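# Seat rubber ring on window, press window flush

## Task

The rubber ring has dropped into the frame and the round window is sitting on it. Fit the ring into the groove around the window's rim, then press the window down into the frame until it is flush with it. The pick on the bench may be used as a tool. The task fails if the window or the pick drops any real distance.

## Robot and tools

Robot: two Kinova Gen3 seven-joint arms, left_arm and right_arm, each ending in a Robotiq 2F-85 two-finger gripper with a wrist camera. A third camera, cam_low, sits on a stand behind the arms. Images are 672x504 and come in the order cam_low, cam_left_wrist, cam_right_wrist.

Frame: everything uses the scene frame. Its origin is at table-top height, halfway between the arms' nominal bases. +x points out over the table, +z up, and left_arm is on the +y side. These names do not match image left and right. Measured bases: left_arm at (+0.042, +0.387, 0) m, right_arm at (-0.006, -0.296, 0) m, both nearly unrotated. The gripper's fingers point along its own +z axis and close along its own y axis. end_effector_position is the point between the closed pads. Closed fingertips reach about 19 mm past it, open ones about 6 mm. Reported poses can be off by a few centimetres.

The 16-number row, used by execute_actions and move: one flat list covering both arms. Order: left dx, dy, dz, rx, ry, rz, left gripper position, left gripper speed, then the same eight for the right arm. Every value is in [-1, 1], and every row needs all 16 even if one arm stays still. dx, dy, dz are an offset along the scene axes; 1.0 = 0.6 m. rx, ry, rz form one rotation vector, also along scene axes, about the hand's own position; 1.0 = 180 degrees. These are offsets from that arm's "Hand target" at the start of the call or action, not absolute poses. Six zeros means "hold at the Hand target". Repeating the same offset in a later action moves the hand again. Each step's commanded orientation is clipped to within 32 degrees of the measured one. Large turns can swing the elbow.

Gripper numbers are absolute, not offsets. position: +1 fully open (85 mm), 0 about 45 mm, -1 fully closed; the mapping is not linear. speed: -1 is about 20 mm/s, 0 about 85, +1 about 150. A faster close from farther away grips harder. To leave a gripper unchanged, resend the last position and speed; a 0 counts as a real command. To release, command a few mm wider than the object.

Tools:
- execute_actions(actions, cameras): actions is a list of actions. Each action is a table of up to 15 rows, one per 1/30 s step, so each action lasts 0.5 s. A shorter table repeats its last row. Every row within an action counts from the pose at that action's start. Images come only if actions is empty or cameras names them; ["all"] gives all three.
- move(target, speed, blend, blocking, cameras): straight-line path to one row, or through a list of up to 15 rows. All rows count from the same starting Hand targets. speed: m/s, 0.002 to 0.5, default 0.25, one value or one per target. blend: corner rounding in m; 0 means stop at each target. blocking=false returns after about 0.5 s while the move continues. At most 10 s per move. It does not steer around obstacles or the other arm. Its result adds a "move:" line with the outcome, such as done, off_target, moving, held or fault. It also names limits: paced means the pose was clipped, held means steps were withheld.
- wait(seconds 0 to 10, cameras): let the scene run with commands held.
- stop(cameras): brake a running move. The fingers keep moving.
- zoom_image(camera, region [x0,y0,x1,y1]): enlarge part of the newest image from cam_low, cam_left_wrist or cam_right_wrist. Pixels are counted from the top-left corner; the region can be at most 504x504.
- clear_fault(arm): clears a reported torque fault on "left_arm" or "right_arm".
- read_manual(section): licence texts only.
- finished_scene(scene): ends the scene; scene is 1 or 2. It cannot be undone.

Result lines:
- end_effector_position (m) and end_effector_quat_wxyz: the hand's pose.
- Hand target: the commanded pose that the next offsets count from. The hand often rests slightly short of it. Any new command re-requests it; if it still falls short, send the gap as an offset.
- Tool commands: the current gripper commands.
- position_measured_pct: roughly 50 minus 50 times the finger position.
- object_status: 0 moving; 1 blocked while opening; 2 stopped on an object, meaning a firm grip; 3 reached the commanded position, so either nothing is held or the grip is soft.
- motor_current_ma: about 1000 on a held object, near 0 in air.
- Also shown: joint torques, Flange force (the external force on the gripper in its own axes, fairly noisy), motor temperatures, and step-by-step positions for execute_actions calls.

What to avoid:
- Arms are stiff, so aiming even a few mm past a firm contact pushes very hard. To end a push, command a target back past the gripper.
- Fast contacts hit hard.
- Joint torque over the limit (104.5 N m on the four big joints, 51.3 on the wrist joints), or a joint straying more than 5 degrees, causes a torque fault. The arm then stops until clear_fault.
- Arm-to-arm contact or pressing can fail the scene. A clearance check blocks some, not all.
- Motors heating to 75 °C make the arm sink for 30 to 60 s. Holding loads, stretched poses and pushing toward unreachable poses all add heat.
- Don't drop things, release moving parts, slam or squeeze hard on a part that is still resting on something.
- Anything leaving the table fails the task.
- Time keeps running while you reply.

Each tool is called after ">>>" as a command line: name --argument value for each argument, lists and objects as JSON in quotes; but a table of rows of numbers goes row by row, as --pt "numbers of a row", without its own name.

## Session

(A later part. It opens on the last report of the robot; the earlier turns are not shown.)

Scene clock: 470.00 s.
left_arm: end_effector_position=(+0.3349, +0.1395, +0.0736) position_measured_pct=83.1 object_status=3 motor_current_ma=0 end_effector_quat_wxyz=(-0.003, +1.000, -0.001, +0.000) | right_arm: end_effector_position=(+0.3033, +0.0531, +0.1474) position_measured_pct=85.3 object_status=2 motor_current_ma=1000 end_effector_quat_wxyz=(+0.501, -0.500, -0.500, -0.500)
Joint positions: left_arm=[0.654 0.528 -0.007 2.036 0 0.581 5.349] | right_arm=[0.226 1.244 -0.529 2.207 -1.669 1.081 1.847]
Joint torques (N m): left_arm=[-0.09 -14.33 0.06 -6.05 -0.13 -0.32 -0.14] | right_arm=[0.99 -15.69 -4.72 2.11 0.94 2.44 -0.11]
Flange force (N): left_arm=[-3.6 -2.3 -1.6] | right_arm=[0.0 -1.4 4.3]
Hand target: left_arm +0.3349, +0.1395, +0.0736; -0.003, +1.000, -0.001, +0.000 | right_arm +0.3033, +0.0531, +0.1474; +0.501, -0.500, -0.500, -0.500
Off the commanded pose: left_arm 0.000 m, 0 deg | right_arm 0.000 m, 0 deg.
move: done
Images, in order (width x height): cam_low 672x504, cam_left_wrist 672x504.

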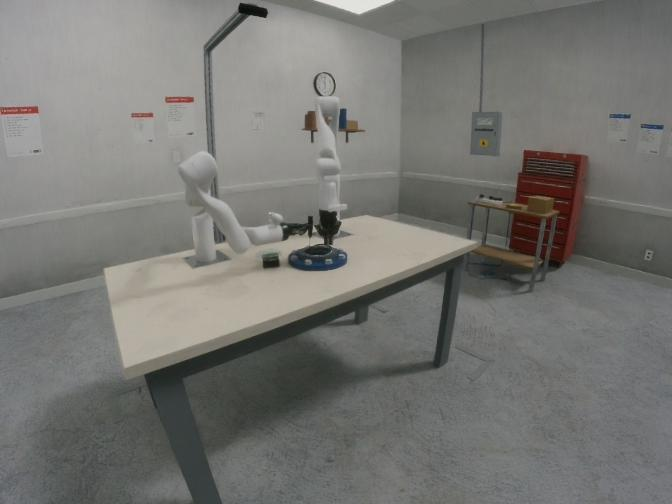

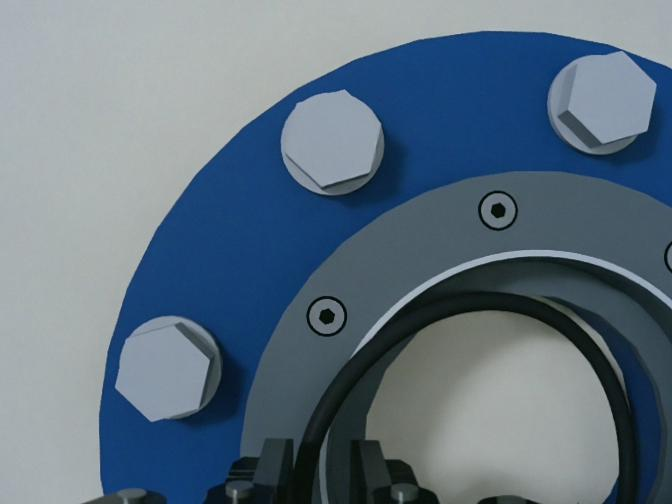

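>>> move --pt "0 0.0035 0 0 0 0 -0.66 1 0 0 0 0 0 0 -1 -0.3" --pt "0 0.0035 -0.0175 0 0 0 -0.66 1 0 0 0 0 0 0 -1 -0.3" --speed 0.03

>>> move --target '[0,0,0,0,0,0,-0.97,-0.5,0,0,0,0,0,0,-1,-0.3]' --cameras '["cam_left_wrist","cam_low"]'

>>> zoom_image --camera "cam_low" --region '[280, 225, 360, 275]'

Scene clock: 477.97 s.
left_arm: end_effector_position=(+0.3349, +0.1416, +0.0631) position_measured_pct=83.1 object_status=3 motor_current_ma=0 end_effector_quat_wxyz=(-0.003, +1.000, -0.001, +0.000) | right_arm: end_effector_position=(+0.3033, +0.0531, +0.1474) position_measured_pct=85.3 object_status=2 motor_current_ma=1000 end_effector_quat_wxyz=(+0.501, -0.500, -0.500, -0.500)
Joint positions: left_arm=[0.65 0.549 -0.007 2.049 0 0.547 5.344] | right_arm=[0.226 1.244 -0.529 2.207 -1.669 1.081 1.847]
Joint torques (N m): left_arm=[-0.04 -14.93 0.05 -5.83 -0.12 -0.35 -0.14] | right_arm=[0.96 -15.65 -4.73 2.17 0.93 2.43 -0.09]
Flange force (N): left_arm=[-3.0 -1.9 -0.7] | right_arm=[0.0 -1.1 4.1]
Hand target: left_arm +0.3349, +0.1416, +0.0631; -0.003, +1.000, -0.001, +0.000 | right_arm +0.3033, +0.0531, +0.1474; +0.501, -0.500, -0.500, -0.500
Off the commanded pose: left_arm 0.000 m, 0 deg | right_arm 0.000 m, 0 deg.
move: done

Scene clock: 478.73 s.
left_arm: end_effector_position=(+0.3349, +0.1416, +0.0631) position_measured_pct=96.1 object_status=0 motor_current_ma=1000 end_effector_quat_wxyz=(-0.003, +1.000, -0.001, +0.000) | right_arm: end_effector_position=(+0.3033, +0.0531, +0.1474) position_measured_pct=85.3 object_status=2 motor_current_ma=1000 end_effector_quat_wxyz=(+0.501, -0.500, -0.500, -0.500)
Joint positions: left_arm=[0.65 0.55 -0.007 2.049 0 0.547 5.344] | right_arm=[0.226 1.244 -0.529 2.207 -1.669 1.081 1.847]
Joint torques (N m): left_arm=[-0.11 -14.7 0.05 -5.74 -0.11 -0.3 -0.11] | right_arm=[1.04 -15.76 -4.8 2.09 0.93 2.41 -0.11]
Flange force (N): left_arm=[-3.2 -1.9 -1.1] | right_arm=[-0.3 -1.5 4.2]
Hand target: left_arm +0.3349, +0.1416, +0.0631; -0.003, +1.000, -0.001, +0.000 | right_arm +0.3033, +0.0531, +0.1474; +0.501, -0.500, -0.500, -0.500
Off the commanded pose: left_arm 0.000 m, 0 deg | right_arm 0.000 m, 0 deg.
move: done
Images, in order (width x height): cam_low 672x504, cam_left_wrist 672x504.

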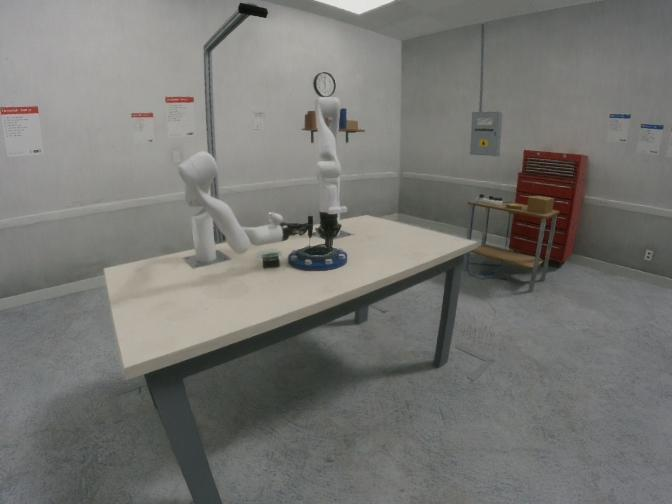

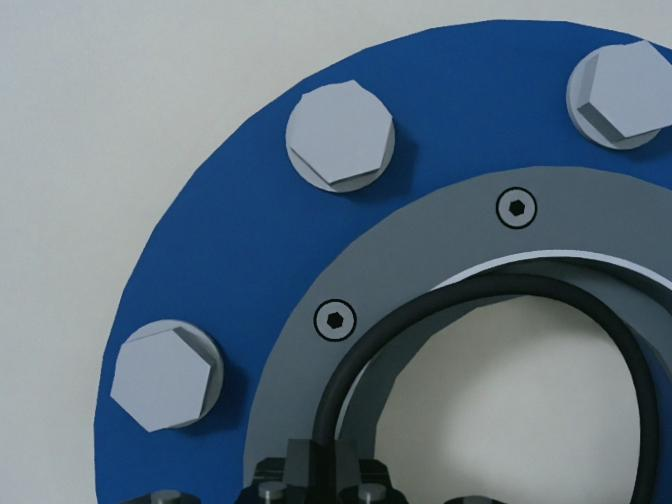

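Scaled by 6.300 from the camera's 672x504 image, which has a finer 960x720 frame.

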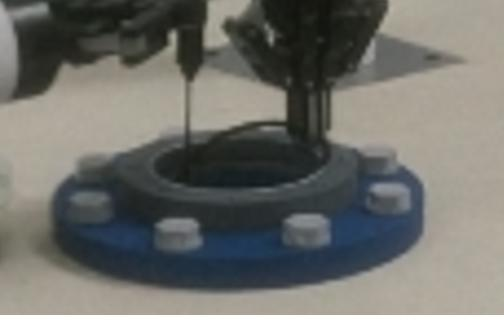

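>>> move --pt "0 0 0 0 0 0 -0.97 -0.5 0 0 0.15 0 0 0 -1 -0.3" --pt "0 0 0 0 0 0 -0.97 -0.5 -0.08 -0.2 0.2 0 0 0 -1 -0.3" --speed 0.1

>>> move --target '[0,0,0.25,0,0,0,-0.97,-0.5,0,0,0,0,0,0,-1,-0.3]' --speed 0.08 --cameras '["cam_left_wrist","cam_low"]'

>>> zoom_image --camera "cam_low" --region '[260, 190, 360, 275]'

Scene clock: 487.07 s.
left_arm: end_effector_position=(+0.3349, +0.1416, +0.0631) position_measured_pct=96.1 object_status=2 motor_current_ma=1000 end_effector_quat_wxyz=(-0.003, +1.000, -0.001, +0.000) | right_arm: end_effector_position=(+0.2553, -0.0668, +0.2674) position_measured_pct=85.3 object_status=2 motor_current_ma=1000 end_effector_quat_wxyz=(+0.501, -0.500, -0.500, -0.500)
Joint positions: left_arm=[0.65 0.55 -0.007 2.049 0 0.547 5.344] | right_arm=[0.588 0.841 -0.494 2.419 -1.334 1.208 1.538]
Joint torques (N m): left_arm=[-0.09 -14.63 0.03 -5.77 -0.1 -0.29 -0.11] | right_arm=[0.93 -11.99 -2.54 1.15 0.14 2.61 -0.26]
Flange force (N): left_arm=[-3.3 -2.1 -1.2] | right_arm=[0.1 0.2 4.9]
Hand target: left_arm +0.3349, +0.1416, +0.0631; -0.003, +1.000, -0.001, +0.000 | right_arm +0.2554, -0.0669, +0.2674; +0.501, -0.500, -0.500, -0.500
Off the commanded pose: left_arm 0.000 m, 0 deg | right_arm 0.000 m, 0 deg.
move: done

Scene clock: 489.40 s.
left_arm: end_effector_position=(+0.3349, +0.1416, +0.2131) position_measured_pct=96.1 object_status=2 motor_current_ma=1000 end_effector_quat_wxyz=(-0.003, +1.000, -0.001, +0.000) | right_arm: end_effector_position=(+0.2553, -0.0669, +0.2674) position_measured_pct=85.3 object_status=2 motor_current_ma=1000 end_effector_quat_wxyz=(+0.501, -0.500, -0.500, -0.500)
Joint positions: left_arm=[0.645 0.276 -0.001 1.848 -0.004 1.021 5.347] | right_arm=[0.588 0.841 -0.494 2.419 -1.334 1.208 1.538]
Joint torques (N m): left_arm=[-0.07 -12.57 0 -8.97 -0.09 -0.22 -0.14] | right_arm=[0.92 -12.01 -2.53 1.1 0.14 2.63 -0.12]
Flange force (N): left_arm=[-4.2 -2.7 1.2] | right_arm=[0.4 0.5 4.6]
Hand target: left_arm +0.3349, +0.1416, +0.2131; -0.003, +1.000, -0.001, +0.000 | right_arm +0.2553, -0.0669, +0.2674; +0.501, -0.500, -0.500, -0.500
Off the commanded pose: left_arm 0.000 m, 0 deg | right_arm 0.000 m, 0 deg.
move: done
Images, in order (width x height): cam_low 672x504, cam_left_wrist 672x504.

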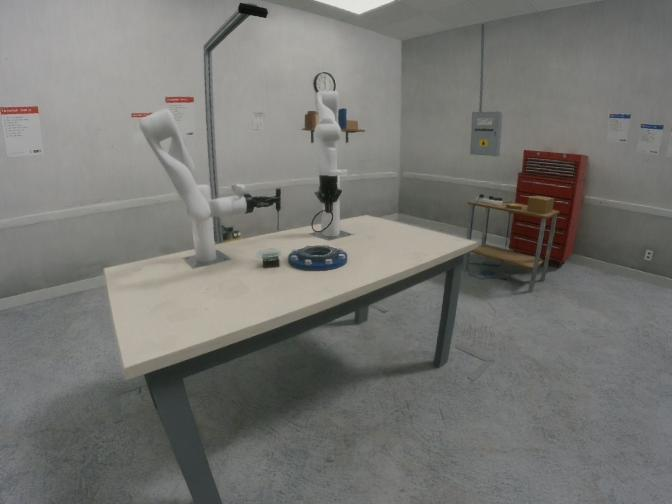

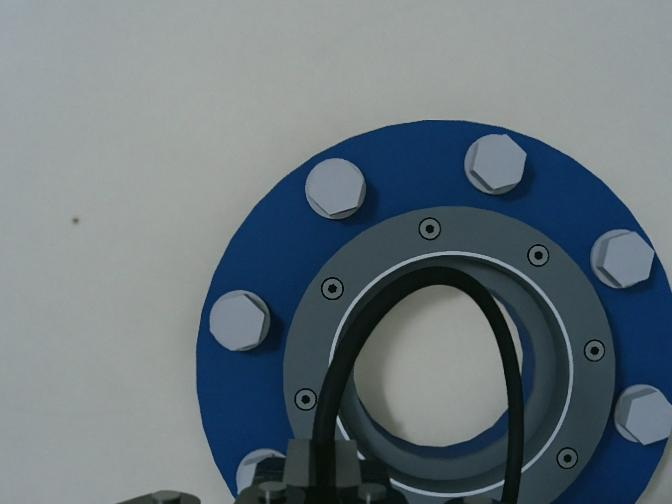

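Scaled by 5.040 from the camera's 672x504 image, which has a finer 960x720 frame.

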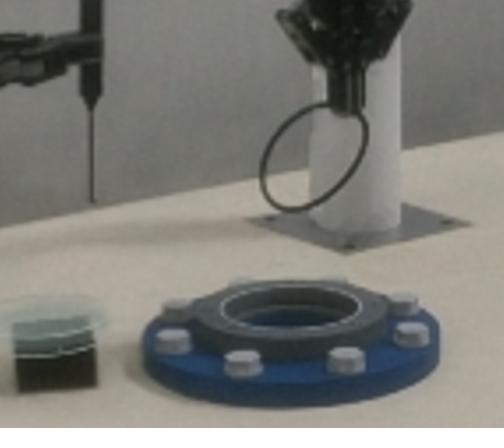

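>>> move --pt "0 0 0 0 0 0 -0.97 -0.5 -0.01 -0.14 0 0 0 0 -1 -0.3" --pt "0 0 0 0 0 0 -0.97 -0.5 -0.19 -0.1815 -0.1 -0.432 -0.27 0.323 -1 -0.3" --pt "0 0 0 0 0 0 -0.97 -0.5 -0.19 -0.1815 -0.1585 -0.432 -0.27 0.323 -1 -0.3" --speed 0.15 --cameras '["cam_right_wrist"]'

Scene clock: 503.50 s.
left_arm: end_effector_position=(+0.3349, +0.1416, +0.2131) position_measured_pct=96.1 object_status=2 motor_current_ma=1000 end_effector_quat_wxyz=(-0.003, +1.000, -0.001, +0.000) | right_arm: end_effector_position=(+0.1414, -0.1758, +0.1723) position_measured_pct=85.3 object_status=2 motor_current_ma=1000 end_effector_quat_wxyz=(-0.037, +0.184, +0.982, -0.035)
Joint positions: left_arm=[0.645 0.276 -0.001 1.848 -0.004 1.021 5.347] | right_arm=[0.086 0.028 -0.864 2.342 0 0.882 0.419]
Joint torques (N m): left_arm=[-0.04 -12.62 -0.01 -8.84 -0.15 -0.29 -0.14] | right_arm=[1.09 -4.28 0.91 -5.9 0.32 -0.25 -0.08]
Flange force (N): left_arm=[-3.7 -2.4 0.7] | right_arm=[4.3 1.7 -2.8]
Hand target: left_arm +0.3349, +0.1416, +0.2131; -0.003, +1.000, -0.001, +0.000 | right_arm +0.1414, -0.1758, +0.1723; -0.037, +0.184, +0.982, -0.035
Off the commanded pose: left_arm 0.000 m, 0 deg | right_arm 0.000 m, 0 deg.
move: done
Images, in order (width x height): cam_right_wrist 672x504.

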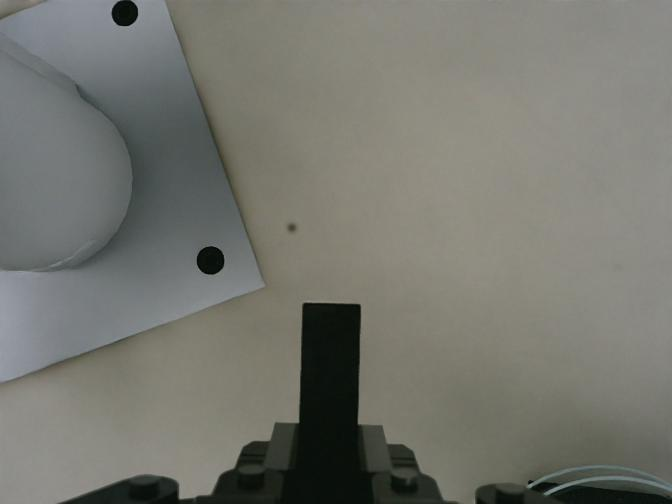

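>>> move --pt "0 0 0 0 0 0 -0.97 -0.5 0.1 -0.27 0 0 0 0 -1 -0.3" --pt "0 0 0 0 0 0 -0.97 -0.5 0.1 -0.27 -0.225 0 0 0 -1 -0.3" --pt "0 0 0 0 0 0 -0.97 -0.5 0.1 -0.27 -0.2475 0 0 0 -1 -0.3" --speed '[0.15,0.1,0.02]'

>>> move --target '[0,0,0,0,0,0,-0.97,-0.5,0,0,0,0,0,0,-0.3,-0.5]'

>>> move --target '[0,0,0,0,0,0,-0.97,-0.5,0,0,0.2,0,0,0,-0.3,-0.5]' --cameras '["cam_right_wrist","cam_low"]'

Scene clock: 517.30 s.
left_arm: end_effector_position=(+0.3349, +0.1416, +0.2131) position_measured_pct=96.1 object_status=2 motor_current_ma=1000 end_effector_quat_wxyz=(-0.003, +1.000, -0.001, +0.000) | right_arm: end_effector_position=(+0.2014, -0.3378, +0.0238) position_measured_pct=85.3 object_status=2 motor_current_ma=1000 end_effector_quat_wxyz=(-0.037, +0.184, +0.982, -0.035)
Joint positions: left_arm=[0.645 0.276 -0.001 1.848 -0.004 1.021 5.347] | right_arm=[0.11 0.533 -0.14 2.542 0.672 0.202 0.515]
Joint torques (N m): left_arm=[-0.05 -12.65 -0.05 -8.82 -0.1 -0.31 -0.15] | right_arm=[0.9 -10.56 0.8 -0.35 0.19 -0.19 -0.06]
Flange force (N): left_arm=[-3.7 -2.2 0.7] | right_arm=no reading
Hand target: left_arm +0.3349, +0.1416, +0.2131; -0.003, +1.000, -0.001, +0.000 | right_arm +0.2013, -0.3378, +0.0238; -0.037, +0.184, +0.982, -0.035
Off the commanded pose: left_arm 0.000 m, 0 deg | right_arm 0.000 m, 0 deg.
move: done

Scene clock: 518.00 s.
left_arm: end_effector_position=(+0.3349, +0.1416, +0.2131) position_measured_pct=96.1 object_status=2 motor_current_ma=1000 end_effector_quat_wxyz=(-0.003, +1.000, -0.001, +0.000) | right_arm: end_effector_position=(+0.2013, -0.3378, +0.0238) position_measured_pct=64.9 object_status=0 motor_current_ma=0 end_effector_quat_wxyz=(-0.037, +0.184, +0.982, -0.035)
Joint positions: left_arm=[0.645 0.276 -0.001 1.848 -0.004 1.021 5.347] | right_arm=[0.11 0.533 -0.14 2.542 0.672 0.202 0.515]
Joint torques (N m): left_arm=[-0.07 -12.65 -0.04 -8.88 -0.11 -0.29 -0.14] | right_arm=[1.04 -10.55 1 -0.34 0.17 -0.22 -0.13]
Flange force (N): left_arm=[-3.8 -2.3 0.8] | right_arm=no reading
Hand target: left_arm +0.3349, +0.1416, +0.2131; -0.003, +1.000, -0.001, +0.000 | right_arm +0.2013, -0.3378, +0.0238; -0.037, +0.184, +0.982, -0.035
Off the commanded pose: left_arm 0.000 m, 0 deg | right_arm 0.000 m, 0 deg.
move: done

Scene clock: 519.33 s.
left_arm: end_effector_position=(+0.3349, +0.1416, +0.2131) position_measured_pct=96.1 object_status=2 motor_current_ma=1000 end_effector_quat_wxyz=(-0.003, +1.000, -0.001, +0.000) | right_arm: end_effector_position=(+0.2013, -0.3378, +0.1438) position_measured_pct=64.9 object_status=3 motor_current_ma=0 end_effector_quat_wxyz=(-0.037, +0.184, +0.982, -0.035)
Joint positions: left_arm=[0.645 0.276 -0.001 1.848 -0.004 1.021 5.347] | right_arm=[0.368 0.117 -0.395 2.377 0.144 0.75 1.059]
Joint torques (N m): left_arm=[-0.08 -12.64 -0.02 -8.82 -0.11 -0.31 -0.12] | right_arm=[0.99 -7.12 0.9 -4.89 0.33 -0.22 -0.13]
Flange force (N): left_arm=[-3.7 -2.3 0.7] | right_arm=[0.8 3.9 -3.6]
Hand target: left_arm +0.3349, +0.1416, +0.2131; -0.003, +1.000, -0.001, +0.000 | right_arm +0.2013, -0.3378, +0.1438; -0.037, +0.184, +0.982, -0.035
Off the commanded pose: left_arm 0.000 m, 0 deg | right_arm 0.000 m, 0 deg.
move: done
Images, in order (width x height): cam_low 672x504, cam_right_wrist 672x504.

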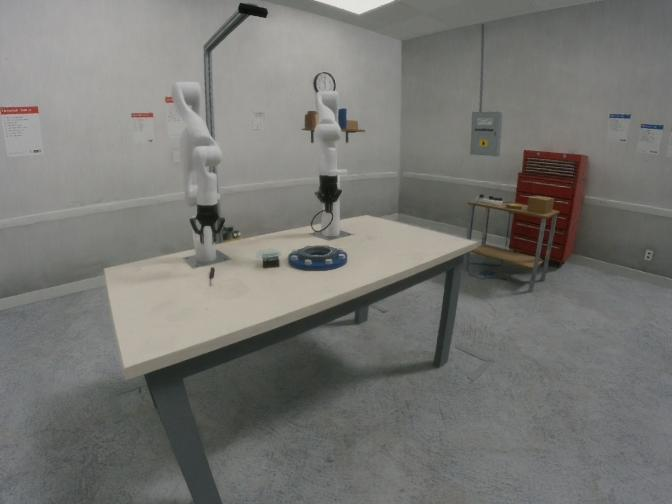

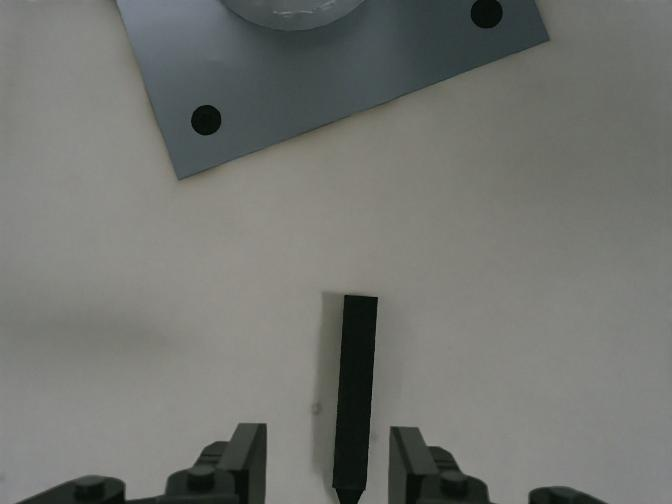

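>>> move --target '[0,0,0,0,0,0,-0.97,-0.5,0.18,0.347,0.177,0,0,0.118,1,1]' --cameras '["cam_right_wrist","cam_low"]'

>>> zoom_image --camera "cam_right_wrist" --region '[200, 100, 520, 420]'

Scene clock: 539.87 s.
left_arm: end_effector_position=(+0.3349, +0.1416, +0.2131) position_measured_pct=96.1 object_status=2 motor_current_ma=1000 end_effector_quat_wxyz=(-0.003, +1.000, -0.001, +0.000) | right_arm: end_effector_position=(+0.3093, -0.1296, +0.2500) position_measured_pct=0.0 object_status=3 motor_current_ma=0 end_effector_quat_wxyz=(-0.030, +0.000, +0.999, -0.042)
Joint positions: left_arm=[0.645 0.276 -0.001 1.848 -0.004 1.021 5.347] | right_arm=[-0.076 0.292 -0.65 1.755 0.208 1.26 0.779]
Joint torques (N m): left_arm=[-0.1 -12.67 0.01 -8.85 -0.11 -0.3 -0.11] | right_arm=[0.97 -12.14 -0.3 -7.38 0.27 -0.29 -0.07]
Flange force (N): left_arm=[-3.7 -2.3 0.8] | right_arm=[-0.5 3.2 -2.9]
Hand target: left_arm +0.3349, +0.1416, +0.2131; -0.003, +1.000, -0.001, +0.000 | right_arm +0.3093, -0.1296, +0.2500; -0.030, +0.000, +0.999, -0.042
Off the commanded pose: left_arm 0.000 m, 0 deg | right_arm 0.000 m, 0 deg.
move: done
Images, in order (width x height): cam_low 672x504, cam_right_wrist 672x504.

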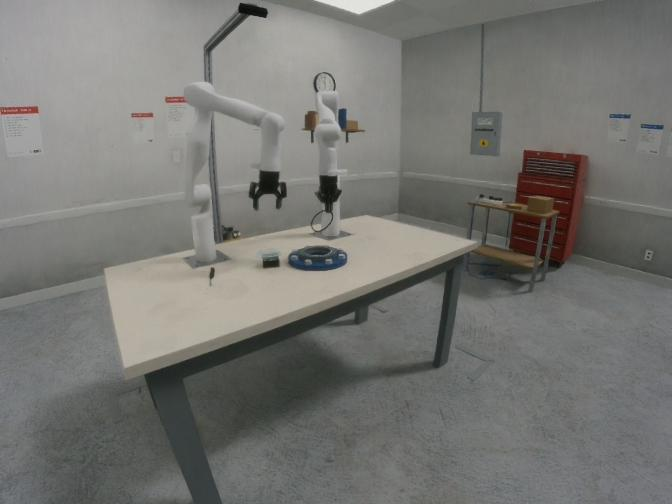

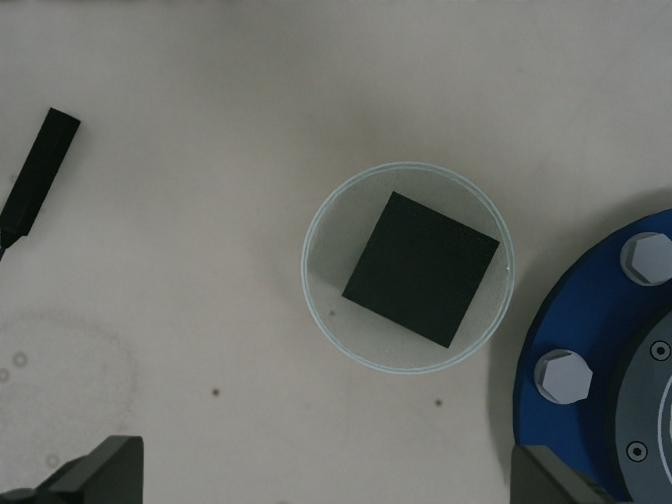

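Scaled by 1.575.

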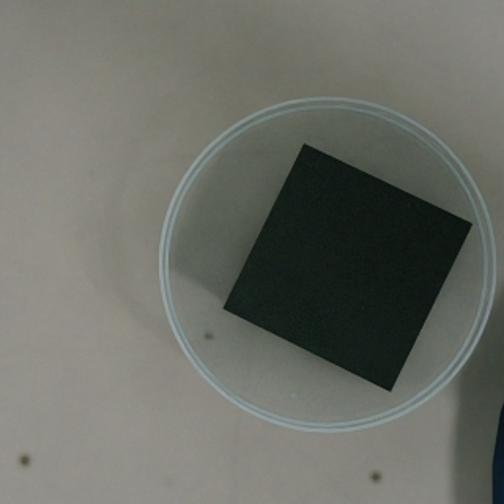

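>>> move --pt "0 0 0 0 0 0 -0.97 -0.5 -0.1482 -0.1802 0 0.451 -0.0678 -0.0725 -0.3 1" --pt "0 0 0 0 0 0 -0.97 -0.5 -0.1482 -0.1802 -0.2167 0.451 -0.0678 -0.0725 -0.3 1" --speed 0.15 --cameras '["cam_right_wrist","cam_low"]'

Scene clock: 593.07 s.
left_arm: end_effector_position=(+0.3349, +0.1416, +0.2131) position_measured_pct=96.1 object_status=2 motor_current_ma=1000 end_effector_quat_wxyz=(-0.003, +1.000, -0.001, +0.000) | right_arm: end_effector_position=(+0.2204, -0.2377, +0.1200) position_measured_pct=64.9 object_status=3 motor_current_ma=0 end_effector_quat_wxyz=(+0.070, +0.088, +0.777, +0.619)
Joint positions: left_arm=[0.645 0.276 -0.001 1.848 -0.004 1.021 5.347] | right_arm=[1.066 1.057 -0.208 2.344 -0.891 1.046 3.22]
Joint torques (N m): left_arm=[-0.05 -12.62 0 -8.81 -0.11 -0.29 -0.13] | right_arm=[0.94 -12.98 -1.31 4.06 0.45 2.44 -0.18]
Flange force (N): left_arm=[-3.7 -2.3 0.7] | right_arm=[-2.9 1.5 2.9]
Hand target: left_arm +0.3349, +0.1416, +0.2131; -0.003, +1.000, -0.001, +0.000 | right_arm +0.2204, -0.2377, +0.1200; +0.070, +0.088, +0.777, +0.619
Off the commanded pose: left_arm 0.000 m, 0 deg | right_arm 0.000 m, 0 deg.
move: done
Images, in order (width x height): cam_low 672x504, cam_right_wrist 672x504.

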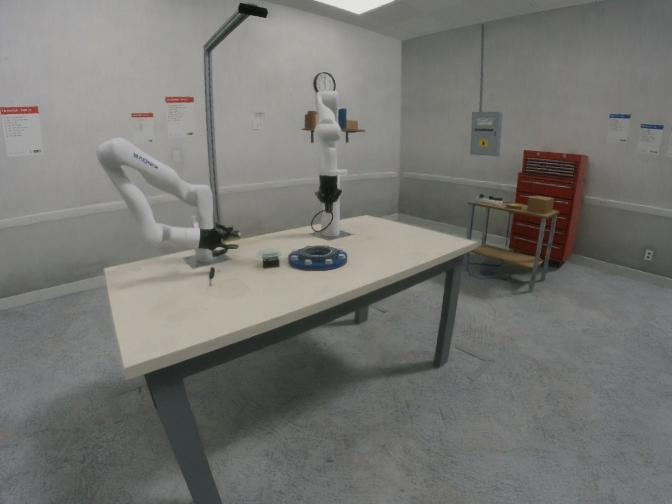

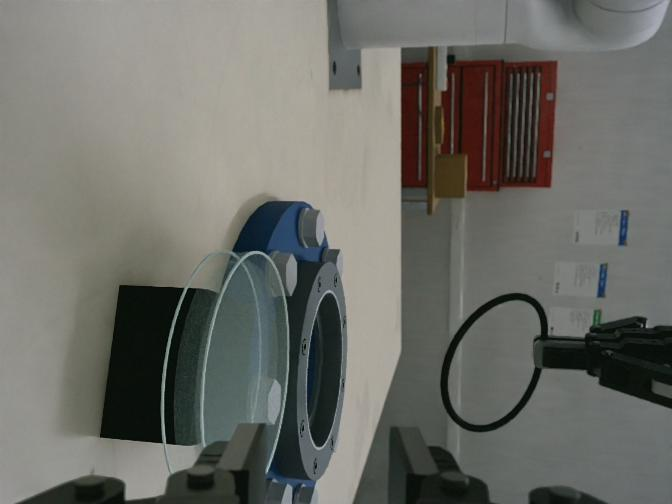

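>>> move --pt "-0.1308 -0.4137 0 0 0 -0.072 -0.97 -0.5 0 0 0 0 0 0 -0.3 1" --pt "-0.1308 -0.4137 -0.09 0 0 -0.072 -0.97 -0.5 0 0 0 0 0 0 -0.3 1" --speed '[0.12,0.06]' --cameras '["cam_right_wrist","cam_left_wrist"]'

Scene clock: 608.27 s.
left_arm: end_effector_position=(+0.2564, -0.1066, +0.1591) position_measured_pct=96.1 object_status=2 motor_current_ma=1000 end_effector_quat_wxyz=(-0.003, +0.993, -0.114, +0.000) | right_arm: end_effector_position=(+0.2204, -0.2377, +0.1200) position_measured_pct=64.9 object_status=3 motor_current_ma=0 end_effector_quat_wxyz=(+0.070, +0.088, +0.777, +0.619)
Joint positions: left_arm=[1.052 0.669 0.129 1.389 -0.093 1.094 5.671] | right_arm=[1.066 1.058 -0.208 2.344 -0.891 1.046 3.22]
Joint torques (N m): left_arm=[-0.1 -19.94 0.86 -9.18 -0.13 -0.31 -0.17] | right_arm=[0.95 -13.18 -1.26 4.04 0.38 2.38 -0.21]
Flange force (N): left_arm=[-3.6 -4.1 0.6] | right_arm=[-2.7 1.0 3.0]
Hand target: left_arm +0.2564, -0.1066, +0.1591; -0.003, +0.993, -0.114, +0.000 | right_arm +0.2204, -0.2377, +0.1200; +0.070, +0.088, +0.777, +0.619
Off the commanded pose: left_arm 0.000 m, 0 deg | right_arm 0.000 m, 0 deg.
move: done
Images, in order (width x height): cam_left_wrist 672x504, cam_right_wrist 672x504.

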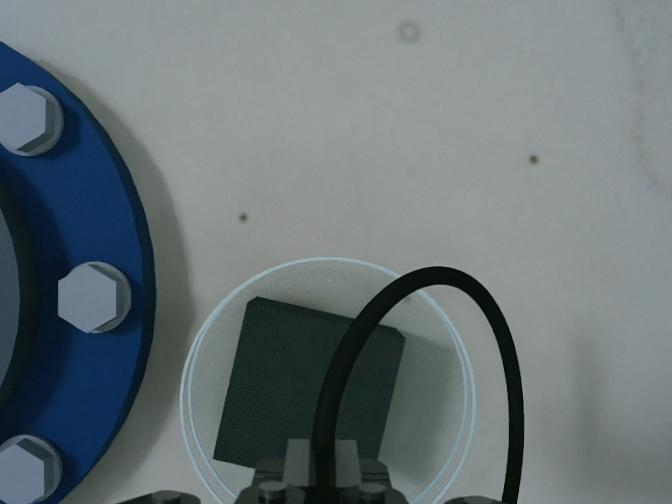

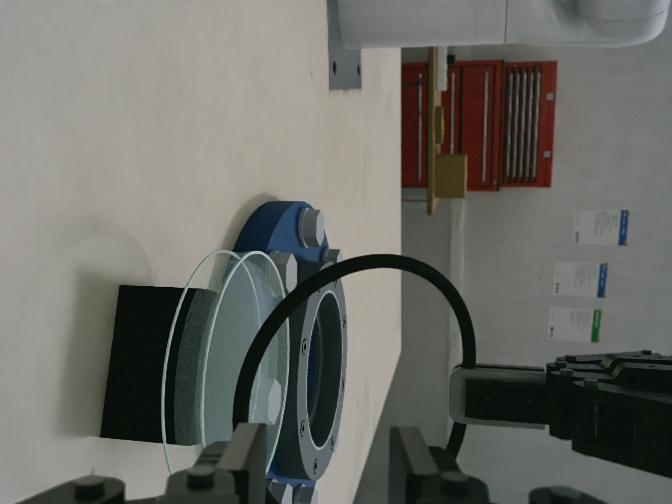

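>>> move --target '[0,0,-0.014,0,0,0,-0.97,-0.5,0,0,0,0,0,0,-0.3,1]' --speed 0.05 --cameras '["cam_right_wrist","cam_left_wrist","cam_low"]'

>>> zoom_image --camera "cam_low" --region '[220, 215, 320, 280]'

Scene clock: 617.70 s.
left_arm: end_effector_position=(+0.2565, -0.1066, +0.1507) position_measured_pct=96.1 object_status=2 motor_current_ma=1000 end_effector_quat_wxyz=(-0.003, +0.993, -0.114, +0.000) | right_arm: end_effector_position=(+0.2204, -0.2377, +0.1200) position_measured_pct=64.9 object_status=3 motor_current_ma=0 end_effector_quat_wxyz=(+0.070, +0.088, +0.777, +0.619)
Joint positions: left_arm=[1.053 0.678 0.128 1.401 -0.094 1.073 5.672] | right_arm=[1.066 1.058 -0.208 2.344 -0.891 1.046 3.22]
Joint torques (N m): left_arm=[-0.08 -19.89 0.85 -9.02 -0.14 -0.29 -0.18] | right_arm=[0.96 -13.14 -1.25 4.06 0.46 2.36 -0.16]
Flange force (N): left_arm=[-3.6 -4.0 0.3] | right_arm=[-3.1 1.2 3.0]
Hand target: left_arm +0.2565, -0.1066, +0.1507; -0.003, +0.993, -0.114, +0.000 | right_arm +0.2204, -0.2377, +0.1200; +0.070, +0.088, +0.777, +0.619
Off the commanded pose: left_arm 0.000 m, 0 deg | right_arm 0.000 m, 0 deg.
move: done

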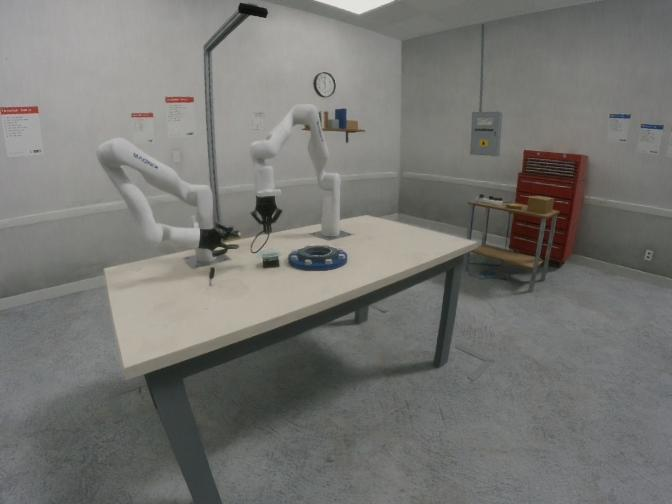

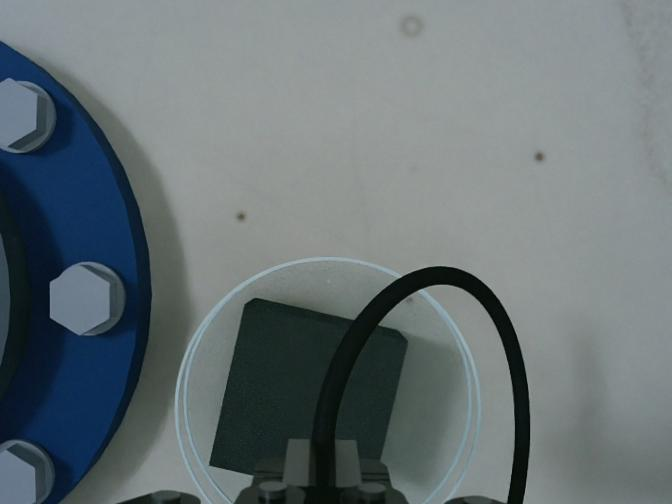

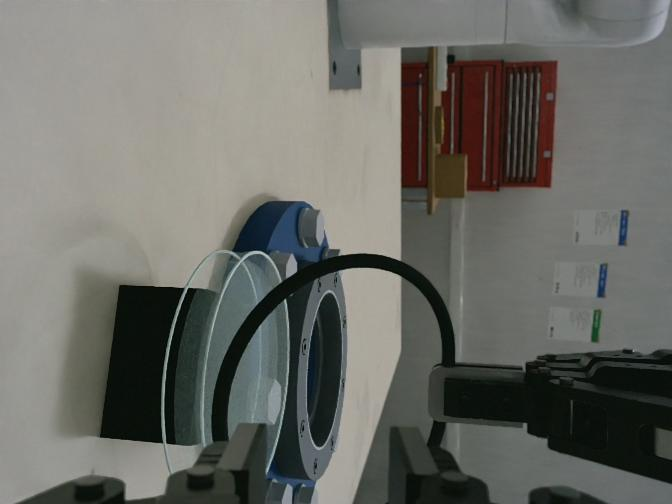

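Scaled by 5.040 from the camera's 672x504 image, which has a finer 960x720 frame.

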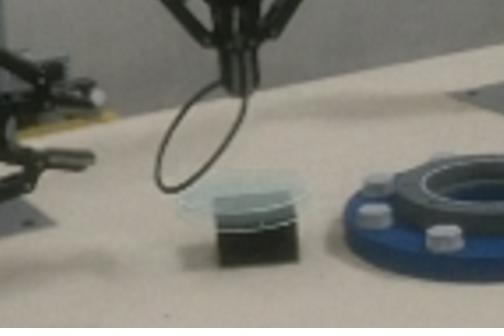

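>>> move --target '[0,0,-0.0185,0,0,0,-0.97,-0.5,0,0,0,0,0,0,-0.3,1]' --speed 0.05 --cameras '["cam_right_wrist","cam_left_wrist","cam_low"]'

>>> zoom_image --camera "cam_low" --region '[230, 225, 300, 275]'

Scene clock: 623.00 s.
left_arm: end_effector_position=(+0.2564, -0.1066, +0.1397) position_measured_pct=96.1 object_status=2 motor_current_ma=1000 end_effector_quat_wxyz=(-0.003, +0.993, -0.114, +0.000) | right_arm: end_effector_position=(+0.2204, -0.2377, +0.1200) position_measured_pct=64.9 object_status=3 motor_current_ma=0 end_effector_quat_wxyz=(+0.070, +0.088, +0.777, +0.619)
Joint positions: left_arm=[1.054 0.691 0.126 1.415 -0.096 1.045 5.673] | right_arm=[1.066 1.058 -0.208 2.344 -0.891 1.046 3.22]
Joint torques (N m): left_arm=[-0.06 -19.84 0.82 -9.07 -0.14 -0.08 -0.13] | right_arm=[1.02 -13.2 -1.29 4 0.45 2.42 -0.15]
Flange force (N): left_arm=[-4.3 -5.2 0.8] | right_arm=[-2.9 1.1 3.4]
Hand target: left_arm +0.2564, -0.1066, +0.1396; -0.003, +0.993, -0.114, +0.000 | right_arm +0.2204, -0.2377, +0.1200; +0.070, +0.088, +0.777, +0.619
Off the commanded pose: left_arm 0.000 m, 0 deg | right_arm 0.000 m, 0 deg.
move: done

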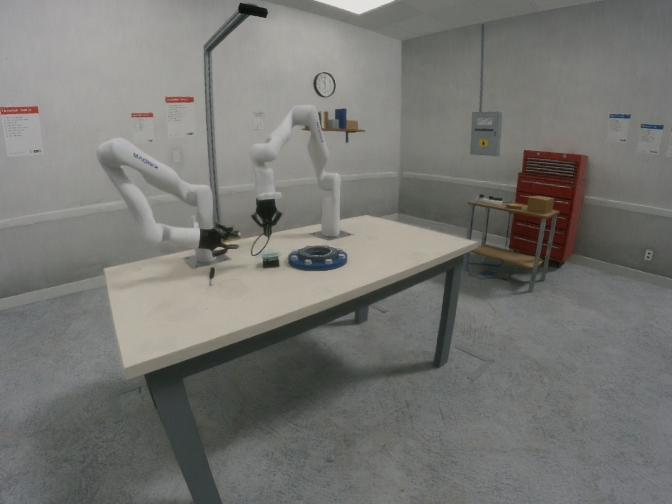

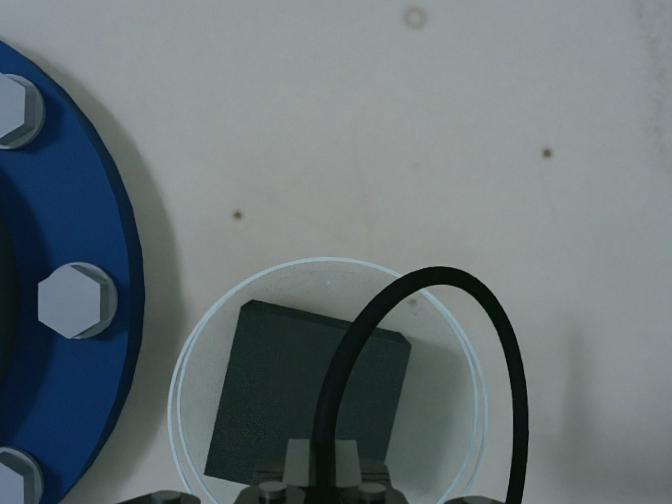

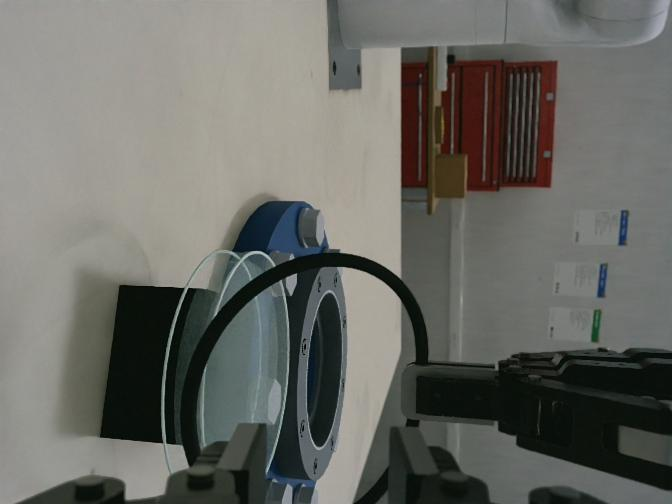

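Scaled by 7.200 from the camera's 672x504 image, which has a finer 960x720 frame.

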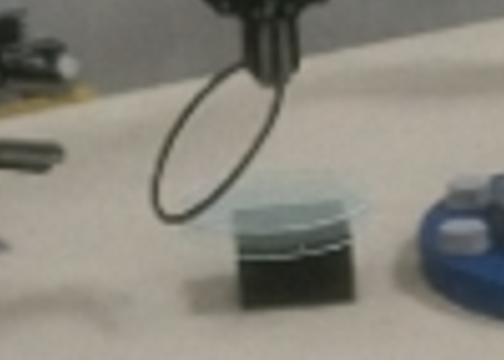

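>>> move --pt "0 0 0 0 0 0 -0.97 -0.5 0 0 -0.109 0 0 0 -0.3 1" --pt "0 0 0 0 0 0 -0.97 -0.5 0.0135 0.0585 -0.109 0 0 0 -0.3 1" --speed 0.06 --cameras '["cam_right_wrist","cam_low"]'

>>> zoom_image --camera "cam_low" --region '[210, 225, 300, 275]'

Scene clock: 633.80 s.
left_arm: end_effector_position=(+0.2565, -0.1066, +0.1396) position_measured_pct=96.1 object_status=2 motor_current_ma=1000 end_effector_quat_wxyz=(-0.003, +0.993, -0.114, +0.000) | right_arm: end_effector_position=(+0.2285, -0.2026, +0.0546) position_measured_pct=64.9 object_status=3 motor_current_ma=0 end_effector_quat_wxyz=(+0.070, +0.088, +0.777, +0.619)
Joint positions: left_arm=[1.054 0.692 0.126 1.415 -0.096 1.045 5.673] | right_arm=[1.035 1.298 -0.275 2.321 -1.019 0.857 3.383]
Joint torques (N m): left_arm=[-0.07 -20.01 0.87 -8.9 -0.13 -0.28 -0.14] | right_arm=[1.01 -13.21 -2.09 5.54 0.82 2.31 -0.19]
Flange force (N): left_arm=[-3.5 -4.0 0.3] | right_arm=[-2.3 1.8 3.9]
Hand target: left_arm +0.2565, -0.1066, +0.1396; -0.003, +0.993, -0.114, +0.000 | right_arm +0.2285, -0.2026, +0.0546; +0.070, +0.088, +0.777, +0.619
Off the commanded pose: left_arm 0.000 m, 0 deg | right_arm 0.000 m, 0 deg.
move: done
Images, in order (width x height): cam_low 672x504, cam_right_wrist 672x504.

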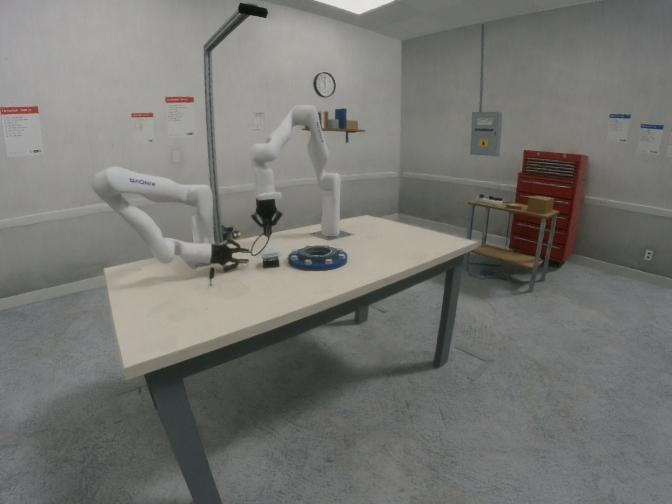

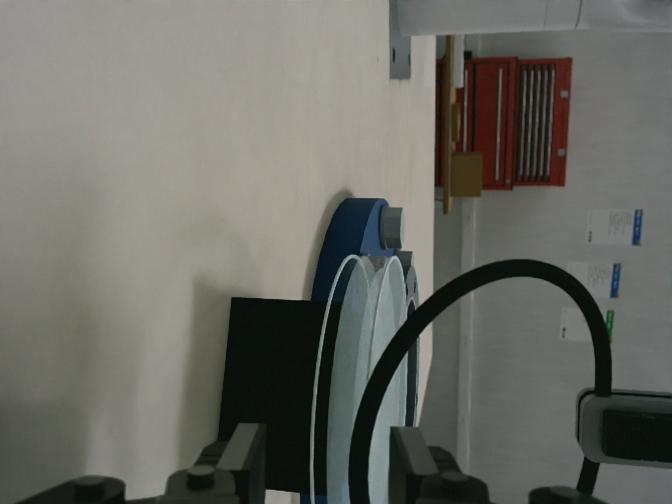

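Scaled by 5.600 from the camera's 672x504 image, which has a finer 960x720 frame.

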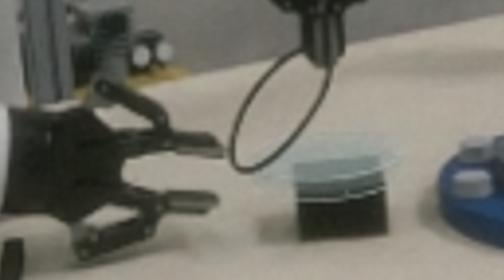

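>>> move --target '[0,0,0,0,0,0,-0.97,-0.5,0.01,0.043,0,0,0,0,-0.3,1]' --speed 0.04 --cameras '["cam_right_wrist","cam_low"]'

>>> zoom_image --camera "cam_low" --region '[210, 225, 300, 275]'

Scene clock: 640.33 s.
left_arm: end_effector_position=(+0.2565, -0.1066, +0.1396) position_measured_pct=96.1 object_status=2 motor_current_ma=1000 end_effector_quat_wxyz=(-0.003, +0.993, -0.114, +0.000) | right_arm: end_effector_position=(+0.2345, -0.1768, +0.0546) position_measured_pct=64.9 object_status=3 motor_current_ma=0 end_effector_quat_wxyz=(+0.070, +0.088, +0.777, +0.619)
Joint positions: left_arm=[1.054 0.692 0.126 1.415 -0.096 1.045 5.673] | right_arm=[1.01 1.336 -0.344 2.361 -1.127 0.777 3.453]
Joint torques (N m): left_arm=[-0.04 -20.03 0.81 -8.9 -0.12 -0.27 -0.15] | right_arm=[0.98 -12.91 -2.5 5.99 0.7 2.32 -0.04]
Flange force (N): left_arm=[-3.4 -4.0 0.3] | right_arm=[-2.5 1.5 3.4]
Hand target: left_arm +0.2565, -0.1066, +0.1396; -0.003, +0.993, -0.114, +0.000 | right_arm +0.2345, -0.1768, +0.0546; +0.070, +0.088, +0.777, +0.619
Off the commanded pose: left_arm 0.000 m, 0 deg | right_arm 0.000 m, 0 deg.
move: done
Images, in order (width x height): cam_low 672x504, cam_right_wrist 672x504.

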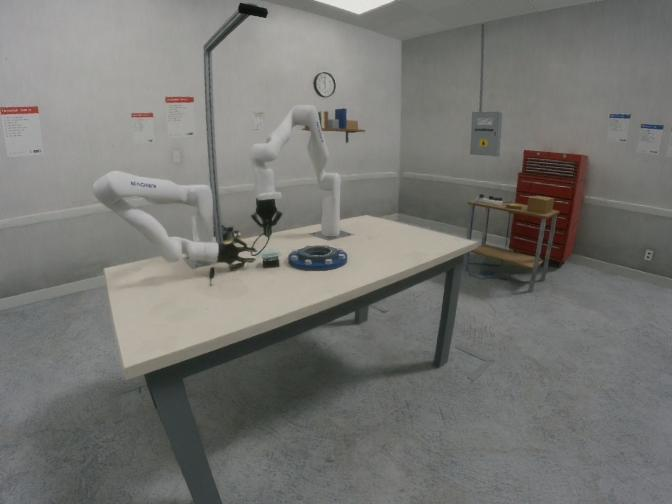

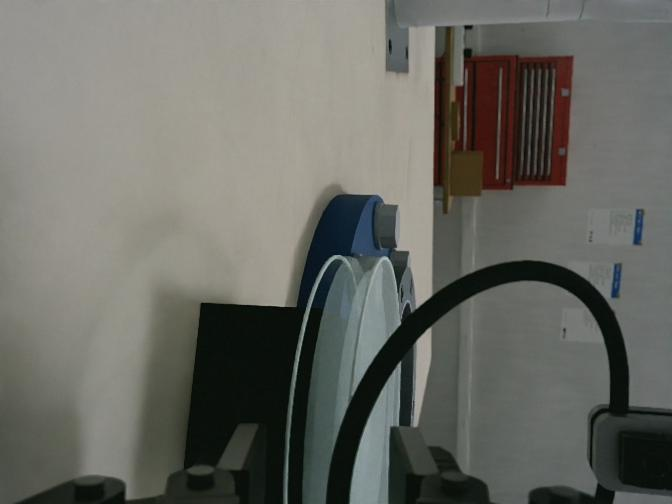

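Scaled by 5.600 from the camera's 672x504 image, which has a finer 960x720 frame.

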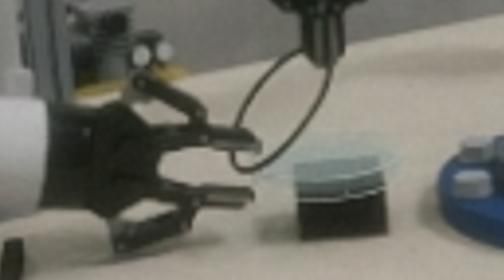

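>>> move --pt "0 0 0 0 0 0 -0.97 -0.5 0 0 0.003 0 0 0 -0.3 1" --pt "0 0 0 0 0 0 -0.97 -0.5 0.0104 0.0447 0.003 0 0 0 -0.3 1" --speed 0.04 --cameras '["cam_right_wrist","cam_low"]'

>>> zoom_image --camera "cam_low" --region '[220, 225, 300, 275]'

Scene clock: 648.93 s.
left_arm: end_effector_position=(+0.2565, -0.1066, +0.1396) position_measured_pct=96.1 object_status=2 motor_current_ma=1000 end_effector_quat_wxyz=(-0.003, +0.993, -0.114, +0.000) | right_arm: end_effector_position=(+0.2408, -0.1500, +0.0564) position_measured_pct=64.9 object_status=3 motor_current_ma=0 end_effector_quat_wxyz=(+0.070, +0.088, +0.777, +0.619)
Joint positions: left_arm=[1.054 0.692 0.126 1.415 -0.096 1.045 5.673] | right_arm=[0.982 1.377 -0.424 2.398 -1.263 0.696 3.543]
Joint torques (N m): left_arm=[-0.06 -20.05 0.86 -8.91 -0.1 -0.26 -0.12] | right_arm=[0.83 -12.31 -3.16 6.46 0.85 2.27 -0.1]
Flange force (N): left_arm=[-3.4 -4.1 0.4] | right_arm=[-2.4 1.7 3.0]
Hand target: left_arm +0.2565, -0.1066, +0.1396; -0.003, +0.993, -0.114, +0.000 | right_arm +0.2408, -0.1500, +0.0564; +0.070, +0.088, +0.777, +0.619
Off the commanded pose: left_arm 0.000 m, 0 deg | right_arm 0.000 m, 0 deg.
move: done
Images, in order (width x height): cam_low 672x504, cam_right_wrist 672x504.

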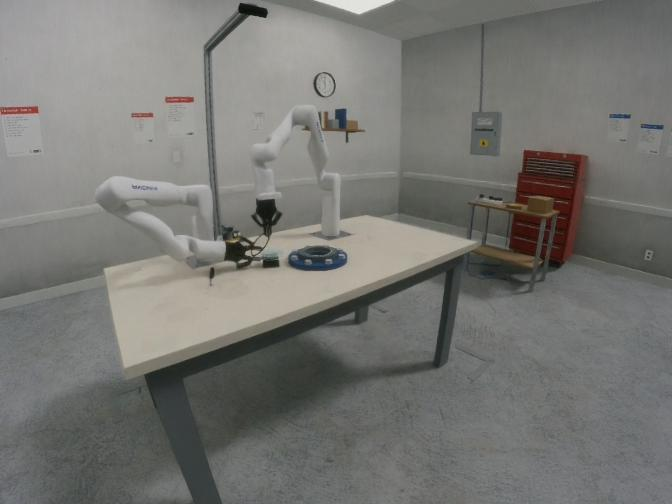

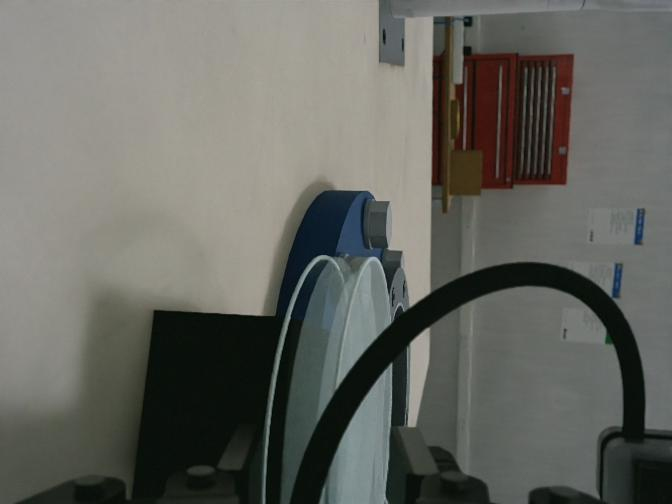

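Scaled by 6.300 from the camera's 672x504 image, which has a finer 960x720 frame.

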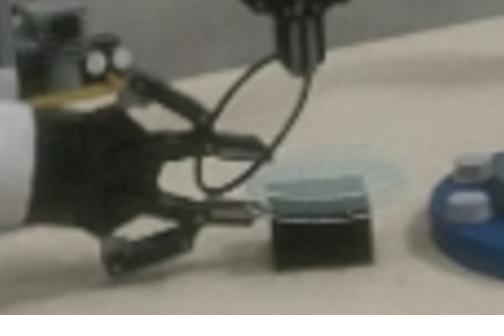

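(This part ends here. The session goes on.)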